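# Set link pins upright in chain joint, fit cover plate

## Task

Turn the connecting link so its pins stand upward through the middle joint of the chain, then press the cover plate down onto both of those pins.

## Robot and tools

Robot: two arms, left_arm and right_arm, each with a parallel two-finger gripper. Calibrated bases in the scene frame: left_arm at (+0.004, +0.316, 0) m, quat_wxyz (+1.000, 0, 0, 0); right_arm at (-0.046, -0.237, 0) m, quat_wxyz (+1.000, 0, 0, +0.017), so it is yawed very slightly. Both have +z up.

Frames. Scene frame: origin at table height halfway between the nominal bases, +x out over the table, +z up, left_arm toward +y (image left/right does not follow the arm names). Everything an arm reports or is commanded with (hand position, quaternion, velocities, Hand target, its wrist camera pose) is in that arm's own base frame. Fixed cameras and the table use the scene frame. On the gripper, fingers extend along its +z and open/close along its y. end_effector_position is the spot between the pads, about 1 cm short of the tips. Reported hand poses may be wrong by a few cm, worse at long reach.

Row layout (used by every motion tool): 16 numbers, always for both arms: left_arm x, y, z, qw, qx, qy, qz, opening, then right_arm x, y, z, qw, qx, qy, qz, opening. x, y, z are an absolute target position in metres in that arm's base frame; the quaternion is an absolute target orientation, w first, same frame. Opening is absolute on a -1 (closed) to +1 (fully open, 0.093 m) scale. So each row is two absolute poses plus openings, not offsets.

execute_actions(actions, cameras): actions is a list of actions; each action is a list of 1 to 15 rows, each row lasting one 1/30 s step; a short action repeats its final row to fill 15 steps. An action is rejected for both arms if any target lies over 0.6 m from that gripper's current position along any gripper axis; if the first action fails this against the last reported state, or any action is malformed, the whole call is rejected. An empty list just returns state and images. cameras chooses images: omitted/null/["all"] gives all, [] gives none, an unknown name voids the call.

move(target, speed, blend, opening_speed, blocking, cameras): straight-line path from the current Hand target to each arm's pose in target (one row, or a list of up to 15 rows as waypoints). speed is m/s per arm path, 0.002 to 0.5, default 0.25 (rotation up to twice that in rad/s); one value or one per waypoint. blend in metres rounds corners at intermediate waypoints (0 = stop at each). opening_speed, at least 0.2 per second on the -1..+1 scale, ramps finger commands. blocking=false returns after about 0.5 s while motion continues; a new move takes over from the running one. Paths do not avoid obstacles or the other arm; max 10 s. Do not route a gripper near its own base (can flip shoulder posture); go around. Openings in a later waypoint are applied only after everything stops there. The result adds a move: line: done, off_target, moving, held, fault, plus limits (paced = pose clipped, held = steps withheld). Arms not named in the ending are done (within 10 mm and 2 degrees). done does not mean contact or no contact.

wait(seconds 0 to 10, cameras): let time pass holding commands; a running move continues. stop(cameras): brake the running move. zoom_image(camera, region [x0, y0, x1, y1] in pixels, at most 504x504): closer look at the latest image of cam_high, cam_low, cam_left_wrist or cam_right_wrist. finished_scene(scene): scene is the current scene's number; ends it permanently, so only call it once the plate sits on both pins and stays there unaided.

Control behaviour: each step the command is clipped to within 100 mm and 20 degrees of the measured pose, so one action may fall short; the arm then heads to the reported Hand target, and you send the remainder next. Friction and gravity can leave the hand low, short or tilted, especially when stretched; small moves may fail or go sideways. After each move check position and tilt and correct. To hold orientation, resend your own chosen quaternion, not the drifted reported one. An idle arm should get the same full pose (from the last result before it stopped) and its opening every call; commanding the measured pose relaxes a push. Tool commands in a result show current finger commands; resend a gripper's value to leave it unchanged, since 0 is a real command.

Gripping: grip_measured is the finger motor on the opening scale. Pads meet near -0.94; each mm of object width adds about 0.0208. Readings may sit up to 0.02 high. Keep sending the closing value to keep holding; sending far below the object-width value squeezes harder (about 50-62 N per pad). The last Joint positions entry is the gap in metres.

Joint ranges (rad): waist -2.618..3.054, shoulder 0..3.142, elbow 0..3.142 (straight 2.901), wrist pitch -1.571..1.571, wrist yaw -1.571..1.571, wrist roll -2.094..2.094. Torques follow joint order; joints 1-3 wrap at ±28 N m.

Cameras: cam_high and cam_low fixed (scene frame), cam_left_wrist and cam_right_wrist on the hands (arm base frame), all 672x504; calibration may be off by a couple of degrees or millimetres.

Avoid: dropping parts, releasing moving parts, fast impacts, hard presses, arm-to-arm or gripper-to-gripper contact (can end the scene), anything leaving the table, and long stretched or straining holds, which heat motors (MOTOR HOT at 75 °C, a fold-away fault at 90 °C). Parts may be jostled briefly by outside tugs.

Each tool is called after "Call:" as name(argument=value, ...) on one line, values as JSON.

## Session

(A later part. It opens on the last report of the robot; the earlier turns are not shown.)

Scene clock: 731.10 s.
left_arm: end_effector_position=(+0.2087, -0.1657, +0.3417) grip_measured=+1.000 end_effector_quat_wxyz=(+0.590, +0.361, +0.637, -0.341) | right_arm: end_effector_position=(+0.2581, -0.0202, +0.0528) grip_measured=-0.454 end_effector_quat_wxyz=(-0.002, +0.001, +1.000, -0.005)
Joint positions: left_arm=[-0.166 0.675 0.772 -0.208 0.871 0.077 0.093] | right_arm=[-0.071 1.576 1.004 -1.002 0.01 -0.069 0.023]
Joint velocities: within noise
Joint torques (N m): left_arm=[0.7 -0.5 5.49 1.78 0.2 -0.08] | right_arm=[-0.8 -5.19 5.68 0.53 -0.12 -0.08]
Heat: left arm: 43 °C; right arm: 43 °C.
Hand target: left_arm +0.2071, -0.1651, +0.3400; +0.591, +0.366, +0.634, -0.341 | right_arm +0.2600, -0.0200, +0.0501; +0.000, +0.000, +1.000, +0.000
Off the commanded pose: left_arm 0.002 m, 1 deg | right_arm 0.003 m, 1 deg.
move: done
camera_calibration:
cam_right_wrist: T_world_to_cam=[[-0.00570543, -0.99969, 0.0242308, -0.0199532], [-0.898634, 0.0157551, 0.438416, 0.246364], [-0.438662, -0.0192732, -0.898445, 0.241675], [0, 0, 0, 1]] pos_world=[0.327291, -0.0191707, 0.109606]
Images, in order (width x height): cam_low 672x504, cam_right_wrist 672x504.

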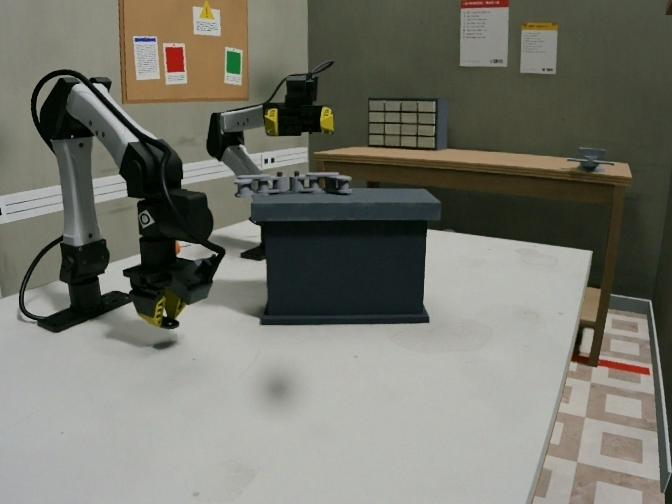

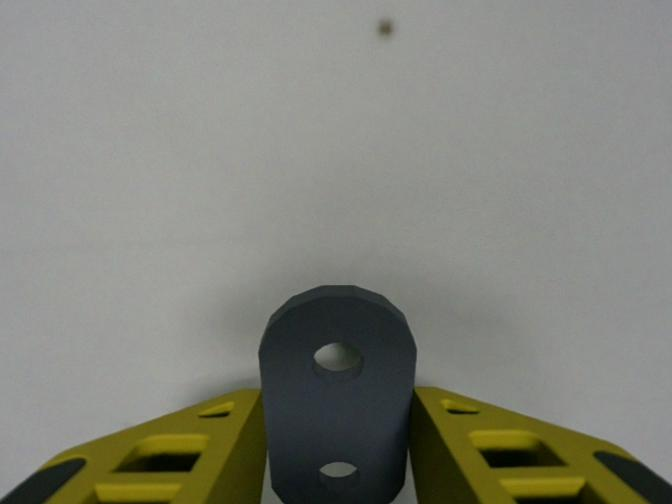

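Call:
move(target=[[0.207, -0.165, 0.34, 0.5906, 0.3657, 0.6334, -0.341, 1, 0.262, -0.02, 0.011, 0, 0, 1, 0, -0.65]], speed=0.08, cameras=["cam_low","cam_right_wrist"])

Call:
zoom_image(camera="cam_low", region=[100, 270, 230, 380])

Scene clock: 735.93 s.
left_arm: end_effector_position=(+0.2087, -0.1657, +0.3417) grip_measured=+1.000 end_effector_quat_wxyz=(+0.590, +0.361, +0.637, -0.341) | right_arm: end_effector_position=(+0.2619, -0.0205, +0.0153) grip_measured=-0.454 end_effector_quat_wxyz=(+0.001, +0.001, +1.000, -0.005)
Joint positions: left_arm=[-0.166 0.675 0.772 -0.208 0.871 0.077 0.093] | right_arm=[-0.071 1.645 0.914 -0.836 0.01 -0.069 0.023]
Joint velocities: within noise
Joint torques (N m): left_arm=[0.7 -0.51 5.49 1.78 0.2 -0.08] | right_arm=[-0.87 -5.23 4.88 0.52 -0.09 -0.06]
Heat: left arm: 43 °C; right arm: 43 °C.
Hand target: left_arm +0.2070, -0.1651, +0.3400; +0.590, +0.366, +0.633, -0.341 | right_arm +0.2620, -0.0200, +0.0111; +0.000, +0.000, +1.000, +0.000
Off the commanded pose: left_arm 0.002 m, 1 deg | right_arm 0.004 m, 1 deg.
move: done
camera_calibration:
cam_right_wrist: T_world_to_cam=[[-0.00548211, -0.999681, 0.0246561, -0.019357], [-0.901455, 0.0156129, 0.432591, 0.267057], [-0.432837, -0.0198549, -0.901253, 0.208101], [0, 0, 0, 1]] pos_world=[0.330708, -0.0193885, 0.0725027]
Images, in order (width x height): cam_low 672x504, cam_right_wrist 672x504.

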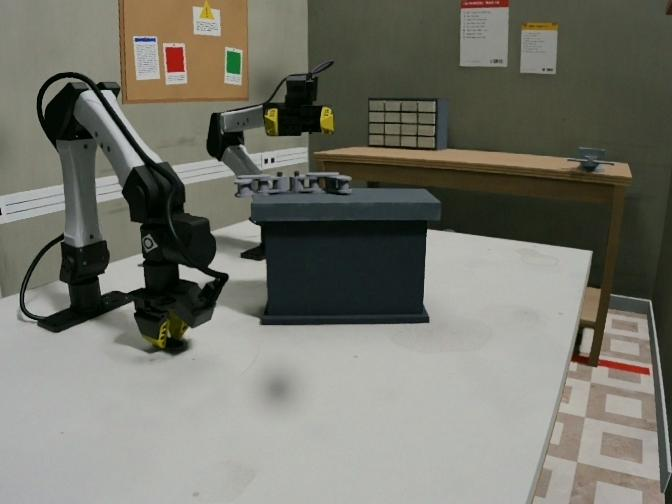

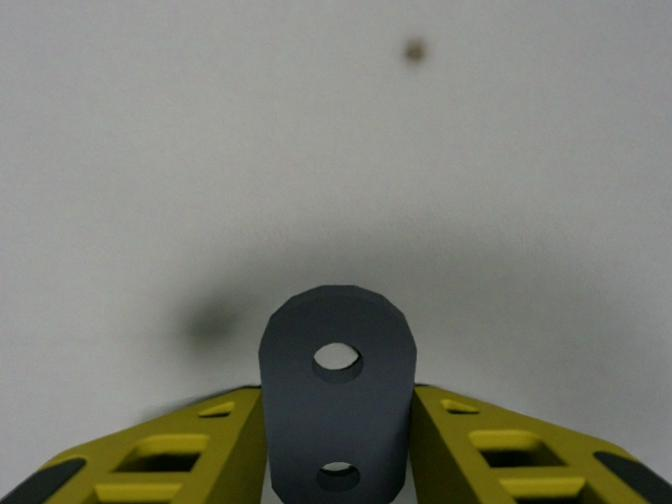

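Scaled by 3.877 from the camera's 672x504 image, which has a finer 960x720 frame.

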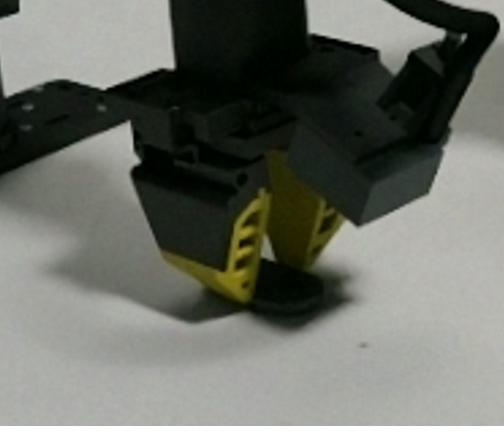

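Call:
move(target=[[0.207, -0.165, 0.34, 0.5906, 0.3657, 0.6334, -0.341, 1, 0.262, -0.02, 0.006, 0, 0, 1, 0, -0.65],[0.207, -0.165, 0.34, 0.5906, 0.3657, 0.6334, -0.341, 1, 0.262, -0.02, 0.006, 0, 0, 1, 0, 0]], speed=0.05, cameras=["cam_low","cam_right_wrist"])

Call:
move(target=[[0.207, -0.165, 0.34, 0.5906, 0.3657, 0.6334, -0.341, 1, 0.26, -0.02, 0.055, 0.2588, 0, 0.9659, 0, 0.05]], speed=0.15, cameras=["cam_low","cam_right_wrist"])

Scene clock: 742.67 s.
left_arm: end_effector_position=(+0.2087, -0.1657, +0.3417) grip_measured=+1.000 end_effector_quat_wxyz=(+0.590, +0.361, +0.637, -0.341) | right_arm: end_effector_position=(+0.2635, -0.0206, +0.0119) grip_measured=-0.001 end_effector_quat_wxyz=(+0.004, +0.001, +1.000, -0.005)
Joint positions: left_arm=[-0.166 0.675 0.772 -0.208 0.871 0.077 0.093] | right_arm=[-0.071 1.652 0.906 -0.815 0.01 -0.069 0.045]
Joint velocities: within noise
Joint torques (N m): left_arm=[0.7 -0.51 5.49 1.78 0.2 -0.08] | right_arm=[-0.62 -5 4.74 0.56 -0.09 -0.04]
Heat: left arm: 43 °C; right arm: 43 °C.
Hand target: left_arm +0.2070, -0.1651, +0.3400; +0.590, +0.366, +0.633, -0.341 | right_arm +0.2619, -0.0200, +0.0062; +0.000, +0.000, +1.000, +0.000
Off the commanded pose: left_arm 0.002 m, 1 deg | right_arm 0.006 m, 1 deg.
move: done
camera_calibration:
cam_right_wrist: T_world_to_cam=[[-0.00564298, -0.999669, 0.0250822, -0.0193391], [-0.904235, 0.0158114, 0.426743, 0.27077], [-0.426999, -0.0202721, -0.904025, 0.20418], [0, 0, 0, 1]] pos_world=[0.331915, -0.0194748, 0.0695193]
Images, in order (width x height): cam_low 672x504, cam_right_wrist 672x504.

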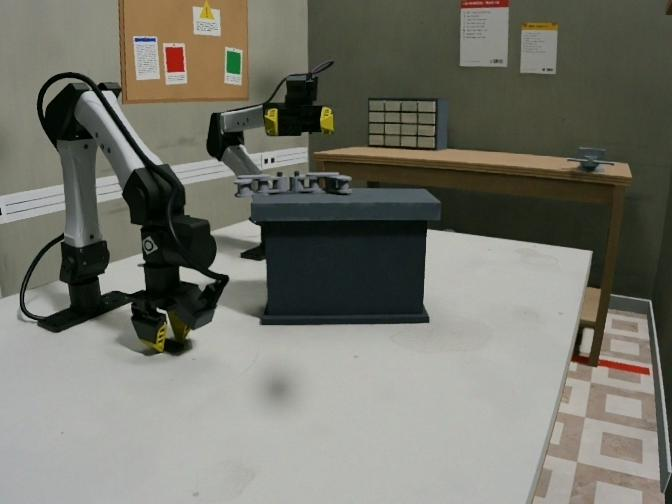

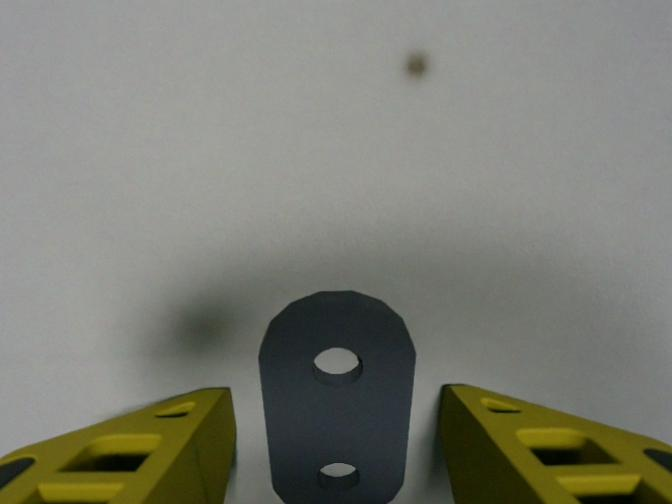

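Scene clock: 745.07 s.
left_arm: end_effector_position=(+0.2087, -0.1657, +0.3417) grip_measured=+1.000 end_effector_quat_wxyz=(+0.590, +0.361, +0.637, -0.341) | right_arm: end_effector_position=(+0.2604, -0.0198, +0.0555) grip_measured=+0.049 end_effector_quat_wxyz=(+0.254, +0.001, +0.967, -0.003)
Joint positions: left_arm=[-0.166 0.675 0.772 -0.208 0.871 0.077 0.093] | right_arm=[-0.105 1.119 0.538 -0.478 -0.046 -0.09 0.048]
Joint velocities: within noise
Joint torques (N m): left_arm=[0.69 -0.5 5.48 1.78 0.2 -0.08] | right_arm=[-0.87 -3.29 6.06 1.57 -0.16 -0.08]
Heat: left arm: 43 °C; right arm: 43 °C.
Hand target: left_arm +0.2070, -0.1651, +0.3400; +0.590, +0.366, +0.633, -0.341 | right_arm +0.2600, -0.0200, +0.0550; +0.259, +0.000, +0.966, +0.000
Off the commanded pose: left_arm 0.002 m, 1 deg | right_arm 0.001 m, 1 deg.
move: done
camera_calibration:
cam_right_wrist: T_world_to_cam=[[-0.0141161, -0.999786, 0.0150994, -0.0168993], [-0.997868, 0.0131235, -0.0639285, 0.300947], [0.0637167, -0.0159696, -0.99784, 0.119867], [0, 0, 0, 1]] pos_world=[0.292429, -0.018931, 0.139103]
Images, in order (width x height): cam_low 672x504, cam_right_wrist 672x504.

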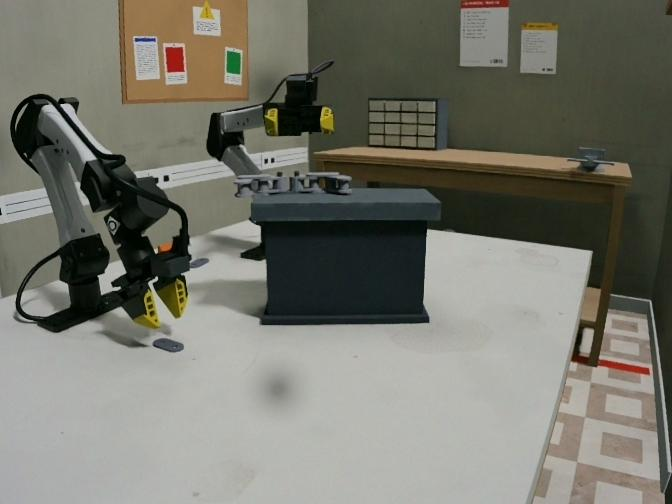

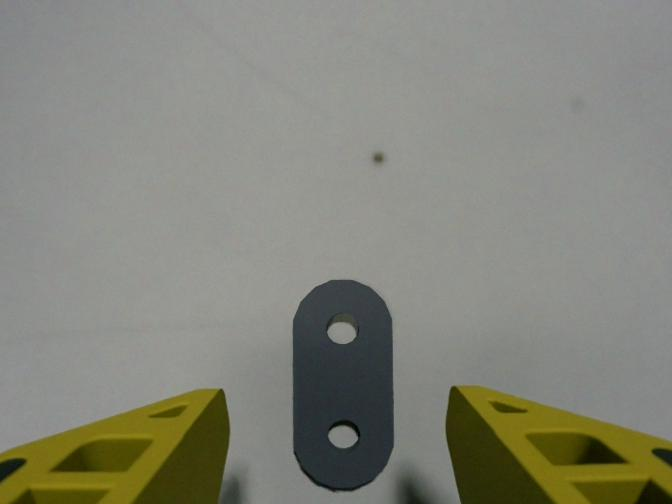

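Call:
move(target=[[0.207, -0.165, 0.34, 0.5906, 0.3657, 0.6334, -0.341, 1, 0.262, -0.022, 0.018, 0.2588, 0, 0.9659, 0, 0.05]], speed=0.1, cameras=["cam_low","cam_right_wrist"])

Call:
zoom_image(camera="cam_low", region=[100, 270, 230, 380])

Scene clock: 755.47 s.
left_arm: end_effector_position=(+0.2087, -0.1657, +0.3417) grip_measured=+1.000 end_effector_quat_wxyz=(+0.590, +0.361, +0.637, -0.341) | right_arm: end_effector_position=(+0.2635, -0.0219, +0.0221) grip_measured=+0.049 end_effector_quat_wxyz=(+0.262, +0.001, +0.965, -0.004)
Joint positions: left_arm=[-0.166 0.675 0.772 -0.208 0.871 0.077 0.093] | right_arm=[-0.115 1.204 0.429 -0.268 -0.051 -0.099 0.048]
Joint velocities: within noise
Joint torques (N m): left_arm=[0.7 -0.51 5.49 1.78 0.2 -0.07] | right_arm=[-0.68 -1.62 5.97 1.59 -0.17 -0.08]
Heat: left arm: 43 °C; right arm: 43 °C.
Hand target: left_arm +0.2070, -0.1651, +0.3400; +0.591, +0.366, +0.633, -0.341 | right_arm +0.2619, -0.0220, +0.0181; +0.259, +0.000, +0.966, +0.000
Off the commanded pose: left_arm 0.002 m, 1 deg | right_arm 0.004 m, 1 deg.
move: done
camera_calibration:
cam_right_wrist: T_world_to_cam=[[-0.0142247, -0.999759, 0.0167236, -0.0184749], [-0.996692, 0.0128387, -0.0802482, 0.301907], [0.0800142, -0.0178098, -0.996635, 0.0818755], [0, 0, 0, 1]] pos_world=[0.294095, -0.0208883, 0.106136]
Images, in order (width x height): cam_low 672x504, cam_right_wrist 672x504.

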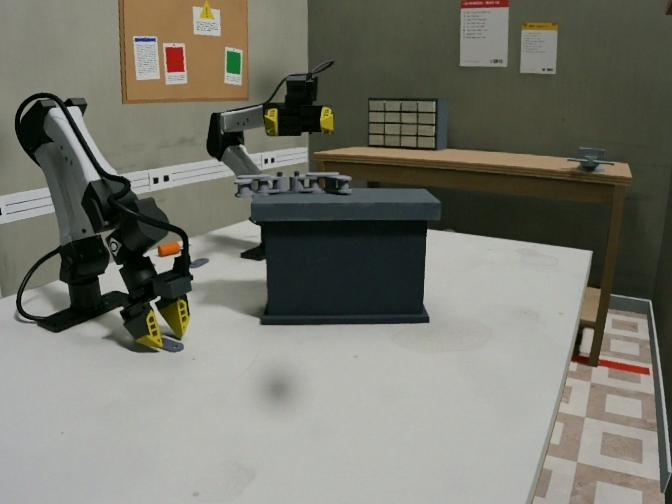

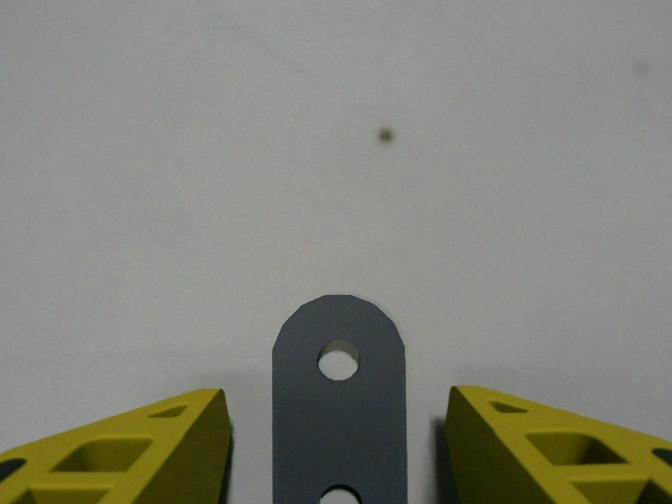

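Scaled by 3.877 from the camera's 672x504 image, which has a finer 960x720 frame.

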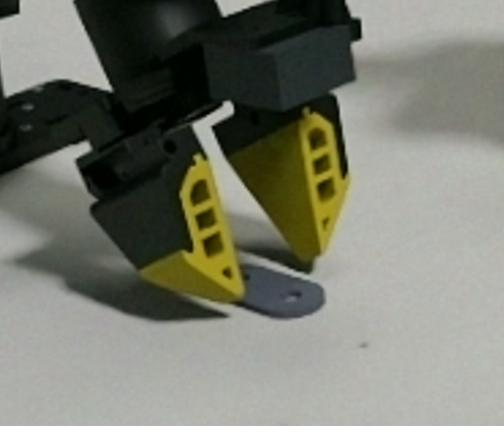

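Call:
move(target=[[0.207, -0.165, 0.34, 0.5906, 0.3657, 0.6334, -0.341, 1, 0.262, -0.022, 0.011, 0.2588, 0, 0.9659, 0, -0.05]], speed=0.05, cameras=["cam_low","cam_right_wrist"])

Call:
zoom_image(camera="cam_low", region=[100, 270, 230, 380])

Scene clock: 763.20 s.
left_arm: end_effector_position=(+0.2087, -0.1657, +0.3417) grip_measured=+1.000 end_effector_quat_wxyz=(+0.590, +0.361, +0.637, -0.341) | right_arm: end_effector_position=(+0.2627, -0.0212, +0.0161) grip_measured=-0.049 end_effector_quat_wxyz=(+0.259, +0.000, +0.966, -0.001)
Joint positions: left_arm=[-0.166 0.675 0.772 -0.208 0.871 0.077 0.093] | right_arm=[-0.115 1.223 0.415 -0.241 -0.055 -0.1 0.043]
Joint velocities: within noise
Joint torques (N m): left_arm=[0.7 -0.51 5.5 1.78 0.2 -0.08] | right_arm=[-0.79 -1.37 5.04 1.75 -0.12 -0.02]
Heat: left arm: 43 °C; right arm: 43 °C.
Hand target: left_arm +0.2070, -0.1651, +0.3400; +0.591, +0.366, +0.633, -0.341 | right_arm +0.2618, -0.0220, +0.0112; +0.259, +0.000, +0.966, +0.000
Off the commanded pose: left_arm 0.002 m, 1 deg | right_arm 0.005 m, 0 deg.
move: done
camera_calibration:
cam_right_wrist: T_world_to_cam=[[-0.0115749, -0.999845, 0.0132393, -0.0182949], [-0.997134, 0.0105516, -0.0749143, 0.300649], [0.074763, -0.0140685, -0.997102, 0.0774835], [0, 0, 0, 1]] pos_world=[0.293783, -0.0203743, 0.100024]
Images, in order (width x height): cam_low 672x504, cam_right_wrist 672x504.

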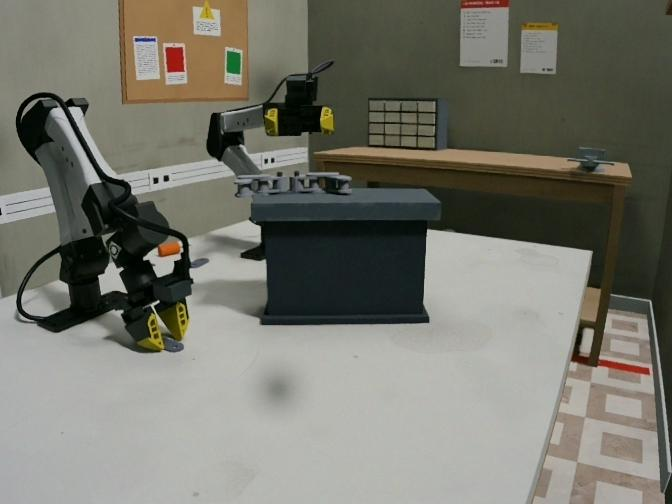

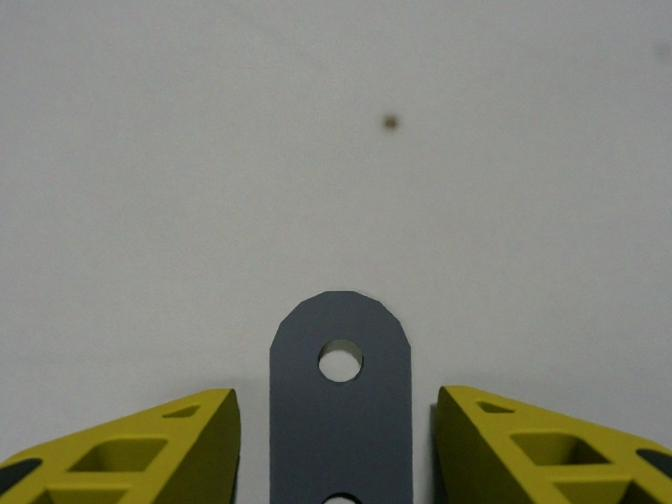

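Scaled by 3.877 from the camera's 672x504 image, which has a finer 960x720 frame.

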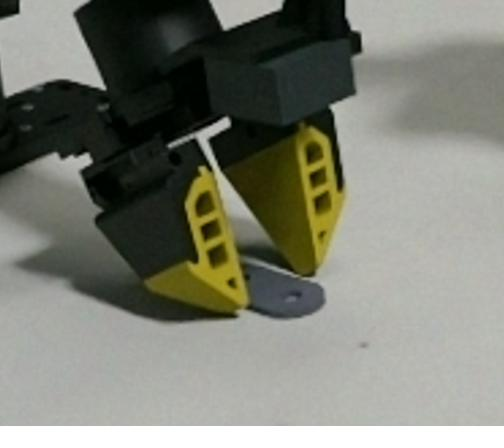

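Call:
move(target=[[0.207, -0.165, 0.34, 0.5906, 0.3657, 0.6334, -0.341, 1, 0.262, -0.022, 0.0075, 0.2588, 0, 0.9659, 0, -0.05],[0.207, -0.165, 0.34, 0.5906, 0.3657, 0.6334, -0.341, 1, 0.262, -0.022, 0.0075, 0.2588, 0, 0.9659, 0, -0.65]], speed=0.05, opening_speed=0.6, cameras=["cam_low","cam_right_wrist"])

Call:
zoom_image(camera="cam_low", region=[100, 270, 230, 380])

Scene clock: 772.63 s.
left_arm: end_effector_position=(+0.2087, -0.1657, +0.3417) grip_measured=+1.000 end_effector_quat_wxyz=(+0.590, +0.361, +0.637, -0.341) | right_arm: end_effector_position=(+0.2676, -0.0204, +0.0156) grip_measured=-0.463 end_effector_quat_wxyz=(+0.270, -0.002, +0.963, +0.001)
Joint positions: left_arm=[-0.166 0.675 0.772 -0.208 0.871 0.077 0.093] | right_arm=[-0.115 1.235 0.407 -0.199 -0.062 -0.102 0.023]
Joint velocities: within noise
Joint torques (N m): left_arm=[0.72 -0.53 5.49 1.78 0.2 -0.08] | right_arm=[-0.88 -1.39 5.2 1.57 -0.04 -0.05]
Heat: left arm: 43 °C; right arm: 42 °C.
Hand target: left_arm +0.2070, -0.1651, +0.3400; +0.591, +0.366, +0.633, -0.341 | right_arm +0.2618, -0.0219, +0.0078; +0.259, +0.000, +0.966, +0.000
Off the commanded pose: left_arm 0.002 m, 1 deg | right_arm 0.010 m, 1 deg.
move: done
camera_calibration:
cam_right_wrist: T_world_to_cam=[[-0.00631918, -0.99993, 0.00998386, -0.0188612], [-0.995255, 0.00531953, -0.0971605, 0.305194], [0.0971006, -0.0105505, -0.995219, 0.0707441], [0, 0, 0, 1]] pos_world=[0.296758, -0.019737, 0.100247]
Images, in order (width x height): cam_low 672x504, cam_right_wrist 672x504.

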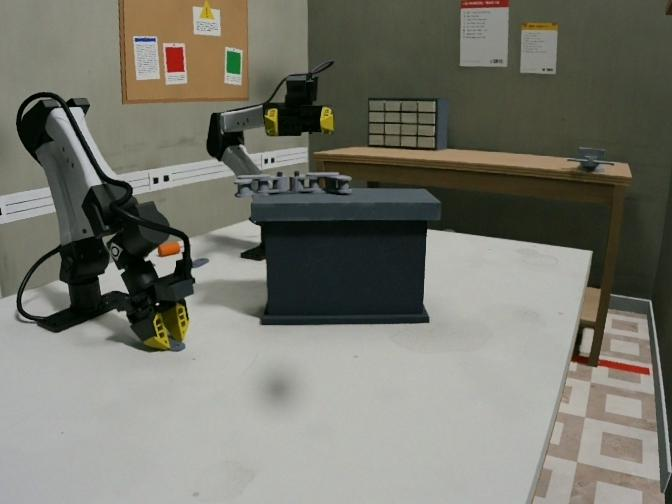

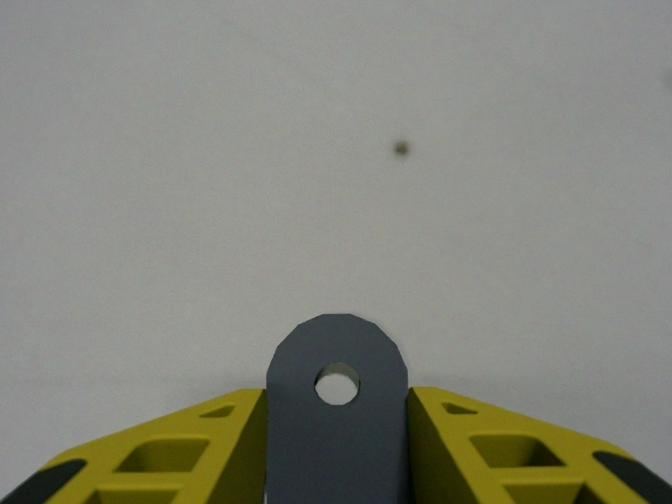

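Scaled by 3.877 from the camera's 672x504 image, which has a finer 960x720 frame.

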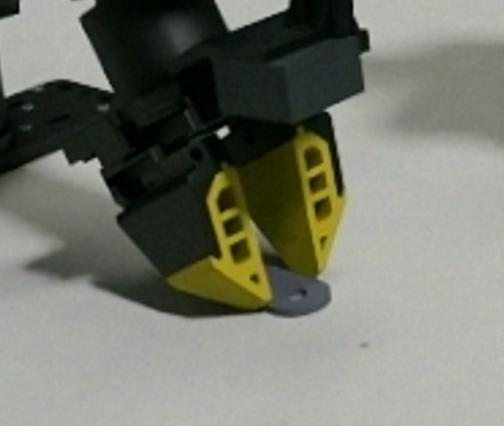

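Call:
move(target=[[0.207, -0.165, 0.34, 0.5906, 0.3657, 0.6334, -0.341, 1, 0.266, -0.022, 0.09, 0.2588, 0, 0.9659, 0, -0.65]], speed=0.15, cameras=["cam_low","cam_right_wrist"])

Call:
zoom_image(camera="cam_low", region=[100, 230, 230, 340])

Scene clock: 783.33 s.
left_arm: end_effector_position=(+0.2087, -0.1657, +0.3417) grip_measured=+1.000 end_effector_quat_wxyz=(+0.590, +0.361, +0.637, -0.341) | right_arm: end_effector_position=(+0.2654, -0.0202, +0.0844) grip_measured=-0.463 end_effector_quat_wxyz=(+0.257, -0.001, +0.966, +0.002)
Joint positions: left_arm=[-0.166 0.675 0.772 -0.208 0.871 0.077 0.093] | right_arm=[-0.115 1.099 0.645 -0.6 -0.062 -0.102 0.023]
Joint velocities: within noise
Joint torques (N m): left_arm=[0.7 -0.51 5.5 1.78 0.2 -0.08] | right_arm=[-0.65 -3.06 9.13 1.24 -0.07 -0.05]
Heat: left arm: 43 °C; right arm: 43 °C.
Hand target: left_arm +0.2070, -0.1651, +0.3400; +0.591, +0.366, +0.633, -0.341 | right_arm +0.2660, -0.0220, +0.0899; +0.259, +0.000, +0.966, +0.000
Off the commanded pose: left_arm 0.002 m, 1 deg | right_arm 0.006 m, 0 deg.
move: done
camera_calibration:
cam_right_wrist: T_world_to_cam=[[-0.00608488, -0.999957, 0.00695458, -0.0191188], [-0.997561, 0.00558639, -0.0695775, 0.308017], [0.0695357, -0.00736098, -0.997552, 0.146944], [0, 0, 0, 1]] pos_world=[0.296931, -0.019757, 0.168149]
Images, in order (width x height): cam_low 672x504, cam_right_wrist 672x504.

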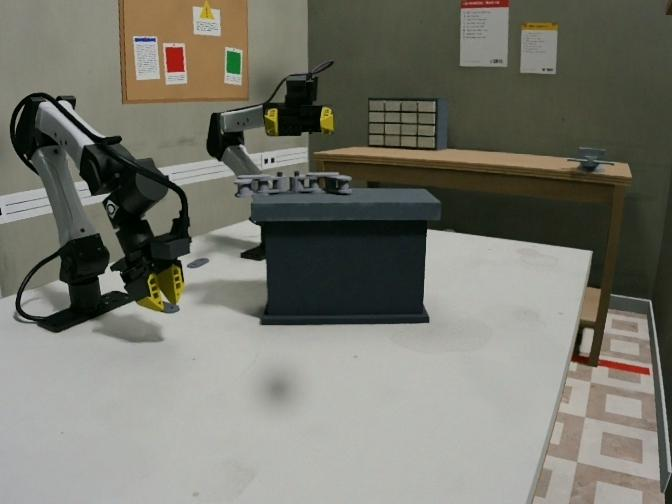

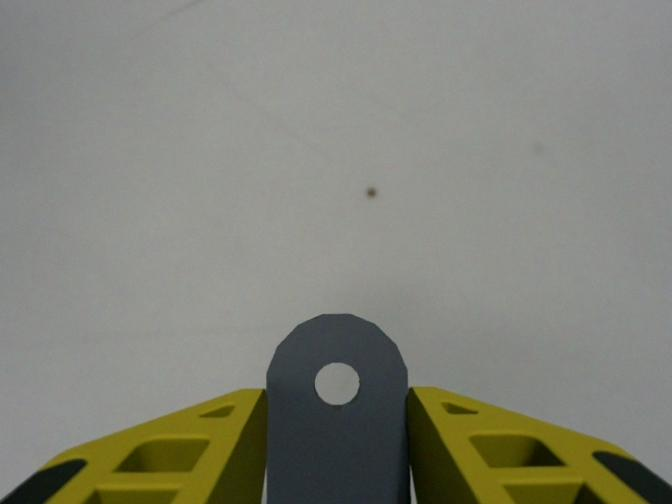

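Scaled by 3.877 from the camera's 672x504 image, which has a finer 960x720 frame.

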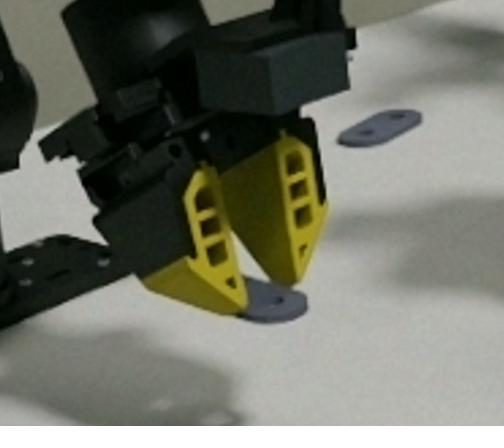

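Call:
move(target=[[0.207, -0.165, 0.34, 0.5906, 0.3657, 0.6334, -0.341, 1, 0.28, 0.03, 0.2, 0.2698, 0, 0.9629, 0, -0.65],[0.207, -0.165, 0.34, 0.5906, 0.3657, 0.6334, -0.341, 1, 0.28, 0.15, 0.33, 0.2537, -0.3278, 0.9054, 0.0918, -0.65],[0.207, -0.165, 0.34, 0.5906, 0.3657, 0.6334, -0.341, 1, 0.301, 0.2186, 0.31, 0.2537, -0.3278, 0.9054, 0.0918, -0.65]], speed=0.25, blend=[0.04,0.04,0], cameras=["cam_low","cam_right_wrist","cam_left_wrist"])

Scene clock: 801.90 s.
left_arm: end_effector_position=(+0.2087, -0.1657, +0.3417) grip_measured=+1.000 end_effector_quat_wxyz=(+0.590, +0.361, +0.637, -0.341) | right_arm: end_effector_position=(+0.2966, +0.2169, +0.3031) grip_measured=-0.463 end_effector_quat_wxyz=(+0.239, -0.333, +0.907, +0.092)
Joint positions: left_arm=[-0.166 0.675 0.772 -0.208 0.871 0.077 0.093] | right_arm=[0.605 1.631 1.964 -1.388 -0.056 -0.083 0.023]
Joint velocities: within noise
Joint torques (N m): left_arm=[0.7 -0.51 5.5 1.78 0.2 -0.08] | right_arm=[-0.18 -6.31 7.95 1.6 0.06 0.03]
Heat: left arm: 43 °C; right arm: 44 °C.
Hand target: left_arm +0.2070, -0.1651, +0.3400; +0.591, +0.366, +0.633, -0.341 | right_arm +0.3009, +0.2185, +0.3101; +0.254, -0.328, +0.905, +0.092
Off the commanded pose: left_arm 0.002 m, 1 deg | right_arm 0.008 m, 2 deg.
move: done; blend cut to 0.0372 m at target 2
camera_calibration:
cam_left_wrist: T_world_to_cam=[[-0.866073, -0.499394, 0.0228767, 0.0914127], [-0.251143, 0.395066, -0.883657, 0.459658], [0.432255, -0.771057, -0.467575, 0.0231892], [0, 0, 0, 1]] pos_world=[0.184587, -0.118064, 0.414932]
cam_right_wrist: T_world_to_cam=[[0.640491, -0.767962, 0.00245004, -0.024165], [-0.766031, -0.639101, -0.0688942, 0.423975], [0.0544739, 0.0422493, -0.997621, 0.35847], [0, 0, 0, 1]] pos_world=[0.320728, 0.23726, 0.386886]
Images, in order (width x height): cam_low 672x504, cam_left_wrist 672x504, cam_right_wrist 672x504.

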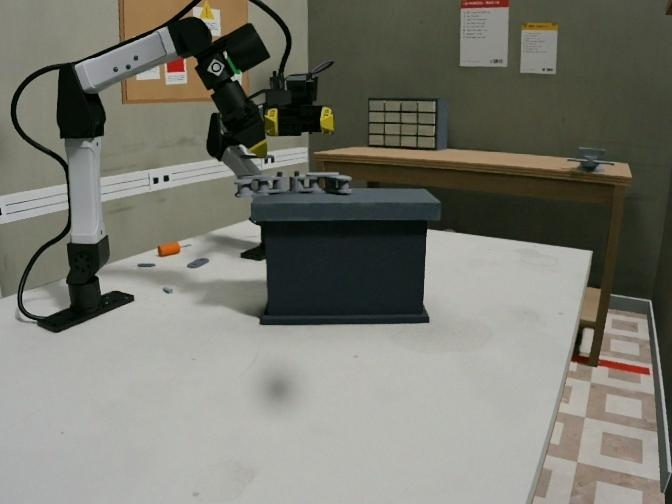

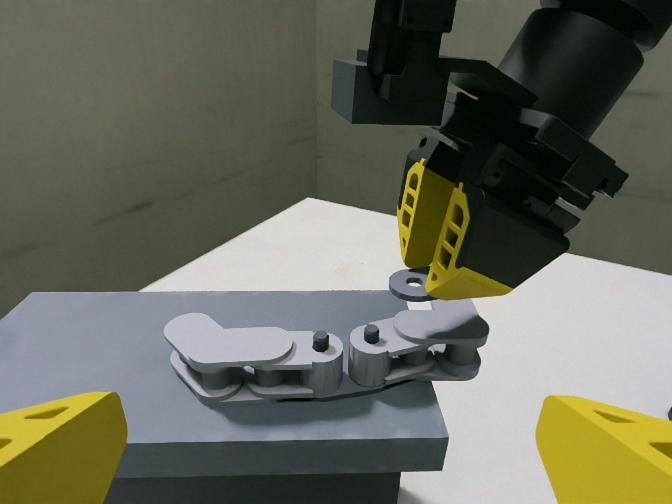

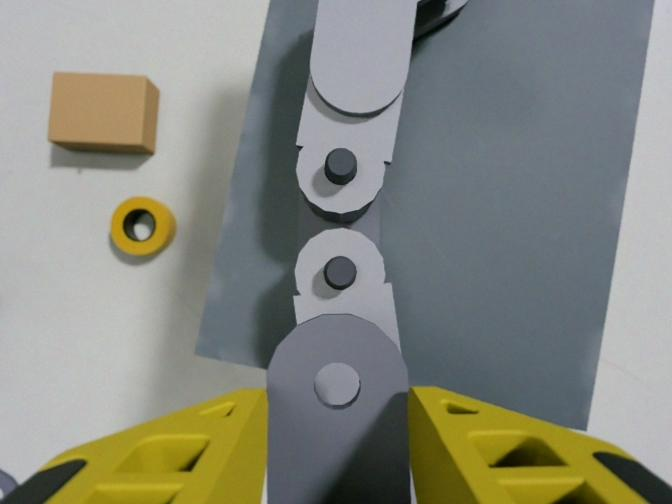

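Call:
zoom_image(camera="cam_right_wrist", region=[260, 120, 440, 440])

Scaled by 1.575 from the camera's 672x504 image, which has a finer 960x720 frame.

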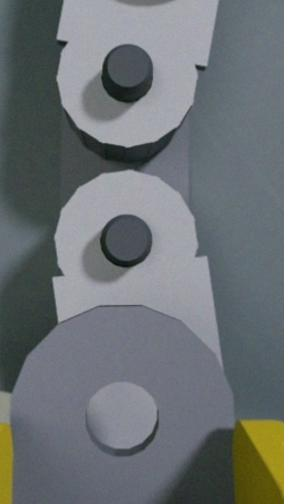

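Call:
move(target=[[0.207, -0.165, 0.34, 0.5906, 0.3657, 0.6334, -0.341, 1, 0.343, 0.254, 0.292, 0.2537, -0.3278, 0.9054, 0.0918, -0.65]], speed=0.08, cameras=["cam_low","cam_right_wrist","cam_left_wrist"])

Call:
zoom_image(camera="cam_right_wrist", region=[260, 280, 440, 504])

Call:
zoom_image(camera="cam_left_wrist", region=[250, 200, 500, 420])

Scene clock: 831.93 s.
left_arm: end_effector_position=(+0.2087, -0.1657, +0.3417) grip_measured=+1.000 end_effector_quat_wxyz=(+0.590, +0.361, +0.637, -0.341) | right_arm: end_effector_position=(+0.3385, +0.2492, +0.2882) grip_measured=-0.463 end_effector_quat_wxyz=(+0.243, -0.330, +0.908, +0.092)
Joint positions: left_arm=[-0.166 0.675 0.772 -0.208 0.871 0.077 0.093] | right_arm=[0.615 1.807 2.098 -1.338 -0.048 -0.069 0.023]
Joint velocities: within noise
Joint torques (N m): left_arm=[0.69 -0.5 5.48 1.78 0.2 -0.08] | right_arm=[0.46 -7.42 8.21 1.59 0.07 0.04]
Heat: left arm: 43 °C; right arm: 43 °C.
Hand target: left_arm +0.2070, -0.1651, +0.3400; +0.591, +0.366, +0.633, -0.341 | right_arm +0.3429, +0.2540, +0.2920; +0.254, -0.328, +0.905, +0.092
Off the commanded pose: left_arm 0.002 m, 1 deg | right_arm 0.008 m, 1 deg.
move: done
camera_calibration:
cam_left_wrist: T_world_to_cam=[[-0.866073, -0.499394, 0.0228767, 0.0914127], [-0.251143, 0.395066, -0.883657, 0.459658], [0.432255, -0.771057, -0.467575, 0.0231892], [0, 0, 0, 1]] pos_world=[0.184587, -0.118064, 0.414932]
cam_right_wrist: T_world_to_cam=[[0.63599, -0.771688, 0.00367807, -0.02402], [-0.7693, -0.634383, -0.0757308, 0.477602], [0.0607738, 0.0453345, -0.997122, 0.336822], [0, 0, 0, 1]] pos_world=[0.362226, 0.269177, 0.37211]
Images, in order (width x height): cam_low 672x504, cam_left_wrist 672x504, cam_right_wrist 672x504.

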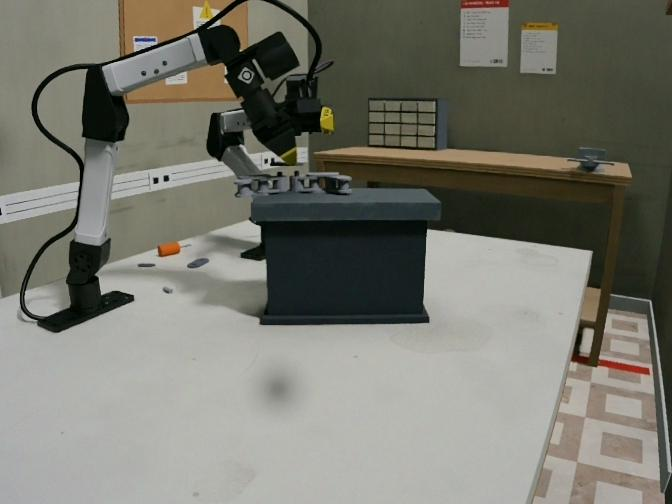

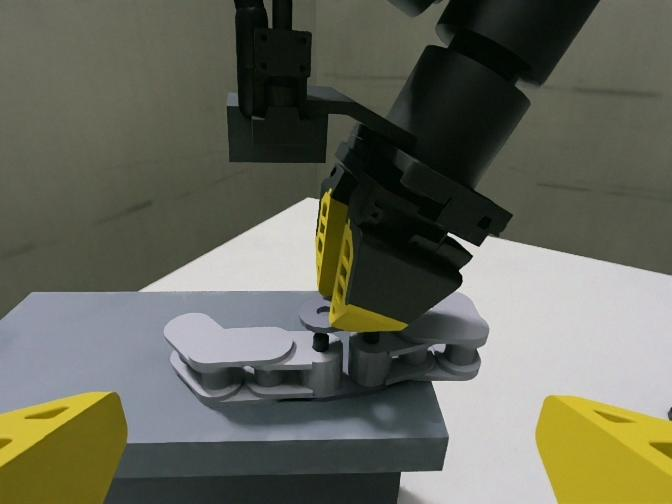

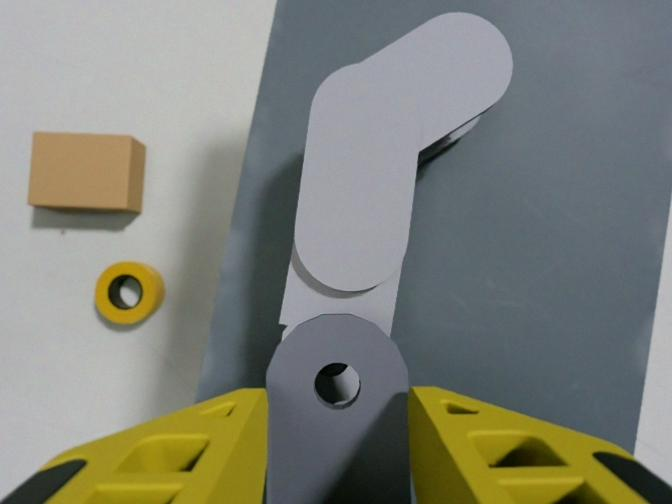

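Scaled by 2.250 from the camera's 672x504 image, which has a finer 960x720 frame.

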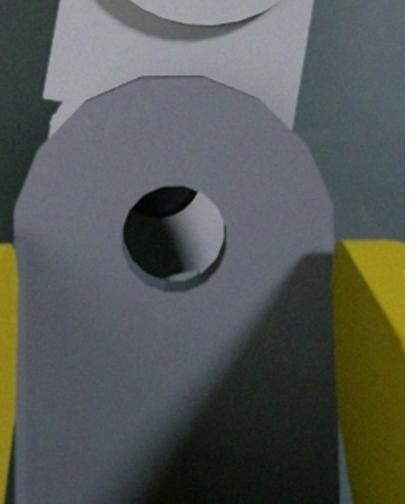

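Scaled by 2.016 from the camera's 672x504 image, which has a finer 960x720 frame.

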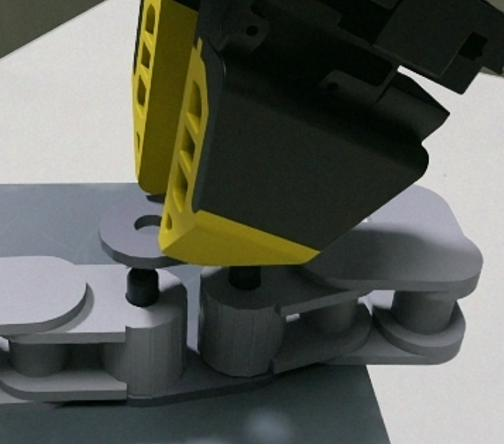

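Call:
move(target=[[0.207, -0.165, 0.34, 0.5906, 0.3657, 0.6334, -0.341, 1, 0.3455, 0.2575, 0.291, 0.2537, -0.3278, 0.9054, 0.0918, -0.65]], speed=0.05, cameras=["cam_low","cam_right_wrist","cam_left_wrist"])

Call:
zoom_image(camera="cam_right_wrist", region=[260, 280, 440, 504])

Call:
zoom_image(camera="cam_left_wrist", region=[250, 200, 500, 420])

Call:
zoom_image(camera="cam_low", region=[200, 120, 380, 220])

Scene clock: 848.87 s.
left_arm: end_effector_position=(+0.2087, -0.1657, +0.3417) grip_measured=+1.000 end_effector_quat_wxyz=(+0.590, +0.361, +0.637, -0.341) | right_arm: end_effector_position=(+0.3406, +0.2522, +0.2882) grip_measured=-0.463 end_effector_quat_wxyz=(+0.244, -0.330, +0.907, +0.092)
Joint positions: left_arm=[-0.166 0.675 0.772 -0.208 0.871 0.077 0.093] | right_arm=[0.619 1.819 2.113 -1.338 -0.046 -0.066 0.023]
Joint velocities: within noise
Joint torques (N m): left_arm=[0.69 -0.53 5.48 1.78 0.2 -0.08] | right_arm=[0.31 -7.24 8.46 1.58 0.08 0.02]
Heat: left arm: 43 °C; right arm: 44 °C.
Hand target: left_arm +0.2070, -0.1651, +0.3400; +0.591, +0.366, +0.633, -0.341 | right_arm +0.3453, +0.2573, +0.2910; +0.254, -0.328, +0.905, +0.092
Off the commanded pose: left_arm 0.002 m, 1 deg | right_arm 0.008 m, 1 deg.
move: done
camera_calibration:
cam_left_wrist: T_world_to_cam=[[-0.866073, -0.499394, 0.0228767, 0.0914127], [-0.251143, 0.395066, -0.883657, 0.459658], [0.432255, -0.771057, -0.467575, 0.0231892], [0, 0, 0, 1]] pos_world=[0.184587, -0.118064, 0.414932]
cam_right_wrist: T_world_to_cam=[[0.635899, -0.771763, 0.00379113, -0.0229636], [-0.769215, -0.634183, -0.0782304, 0.481746], [0.0627796, 0.0468304, -0.996928, 0.335538], [0, 0, 0, 1]] pos_world=[0.364103, 0.272079, 0.372282]
Images, in order (width x height): cam_low 672x504, cam_left_wrist 672x504, cam_right_wrist 672x504.

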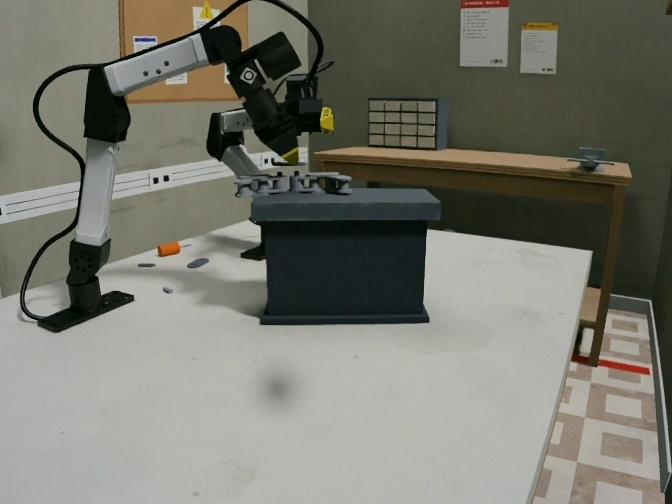

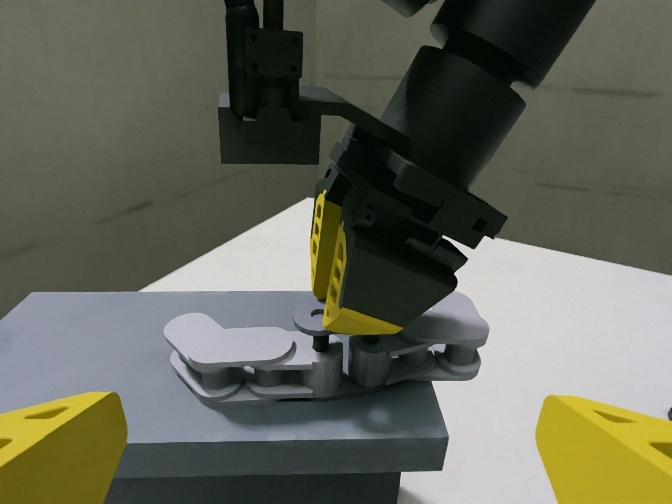

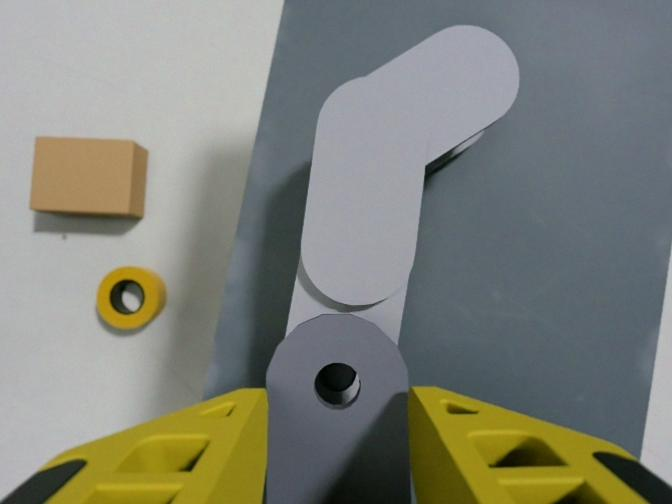

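Scaled by 2.250 from the camera's 672x504 image, which has a finer 960x720 frame.

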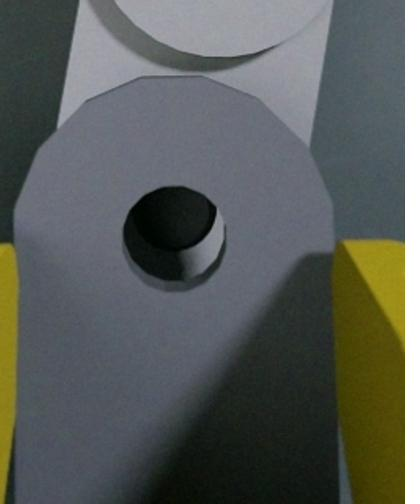

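Scaled by 2.016 from the camera's 672x504 image, which has a finer 960x720 frame.

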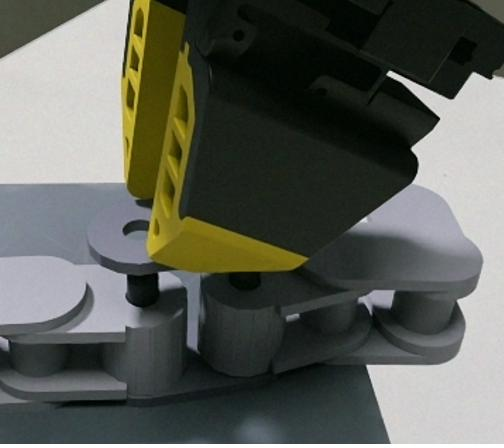

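Scaled by 2.800 from the camera's 672x504 image, which has a finer 960x720 frame.

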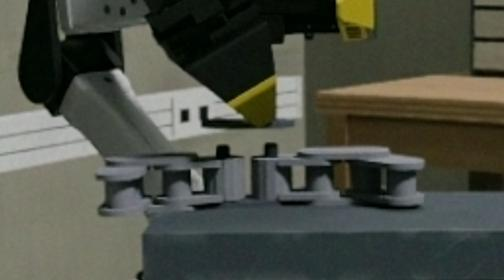

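Call:
move(target=[[0.207, -0.165, 0.34, 0.5906, 0.3657, 0.6334, -0.341, 1, 0.346, 0.258, 0.282, 0.2537, -0.3278, 0.9054, 0.0918, -0.65]], speed=0.05, cameras=["cam_low","cam_right_wrist"])

Call:
zoom_image(camera="cam_right_wrist", region=[260, 280, 440, 504])

Call:
zoom_image(camera="cam_low", region=[200, 120, 380, 220])

Scene clock: 863.50 s.
left_arm: end_effector_position=(+0.2087, -0.1657, +0.3417) grip_measured=+1.000 end_effector_quat_wxyz=(+0.590, +0.361, +0.637, -0.341) | right_arm: end_effector_position=(+0.3455, +0.2556, +0.2812) grip_measured=-0.463 end_effector_quat_wxyz=(+0.247, -0.329, +0.907, +0.093)
Joint positions: left_arm=[-0.166 0.675 0.772 -0.208 0.871 0.077 0.093] | right_arm=[0.619 1.819 2.077 -1.296 -0.045 -0.065 0.023]
Joint velocities: within noise
Joint torques (N m): left_arm=[0.69 -0.5 5.48 1.78 0.2 -0.08] | right_arm=[0.36 -9.03 5.68 1.63 0.03 0.07]
Heat: left arm: 43 °C; right arm: 45 °C.
Hand target: left_arm +0.2070, -0.1651, +0.3400; +0.591, +0.366, +0.633, -0.341 | right_arm +0.3460, +0.2579, +0.2821; +0.254, -0.328, +0.905, +0.092
Off the commanded pose: left_arm 0.002 m, 1 deg | right_arm 0.003 m, 1 deg.
move: done
camera_calibration:
cam_right_wrist: T_world_to_cam=[[0.635322, -0.772233, 0.00473268, -0.0234235], [-0.76919, -0.63334, -0.0850074, 0.488735], [0.0686429, 0.0503668, -0.996369, 0.324979], [0, 0, 0, 1]] pos_world=[0.368504, 0.275079, 0.365456]
Images, in order (width x height): cam_low 672x504, cam_right_wrist 672x504.

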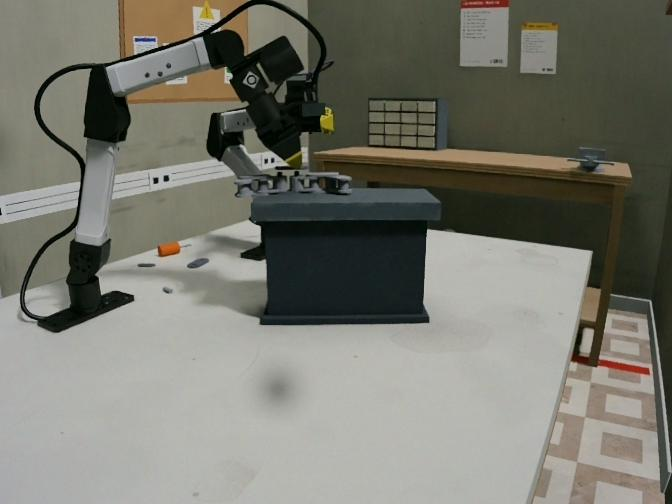

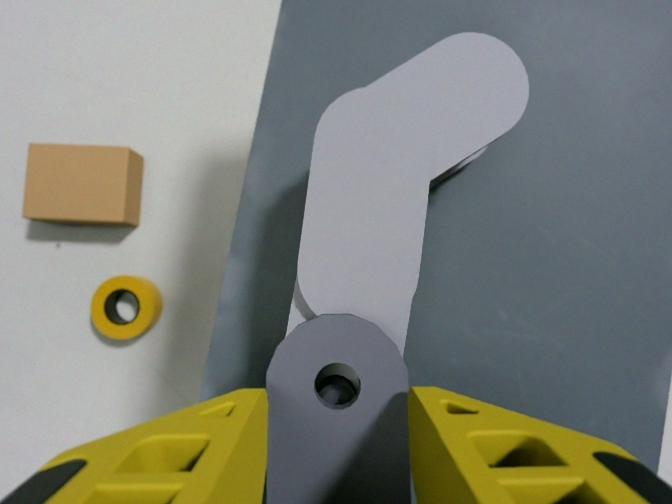

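Scaled by 2.250 from the camera's 672x504 image, which has a finer 960x720 frame.

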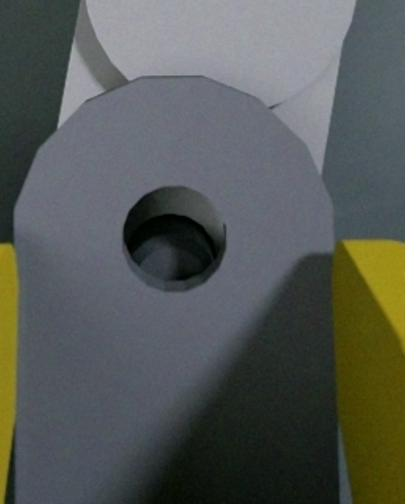

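Scaled by 2.800 from the camera's 672x504 image, which has a finer 960x720 frame.

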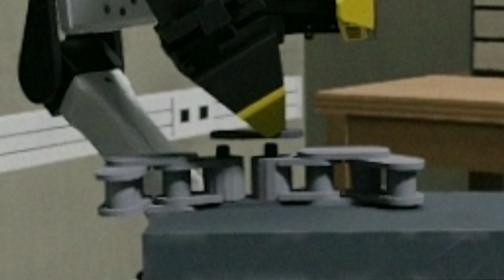

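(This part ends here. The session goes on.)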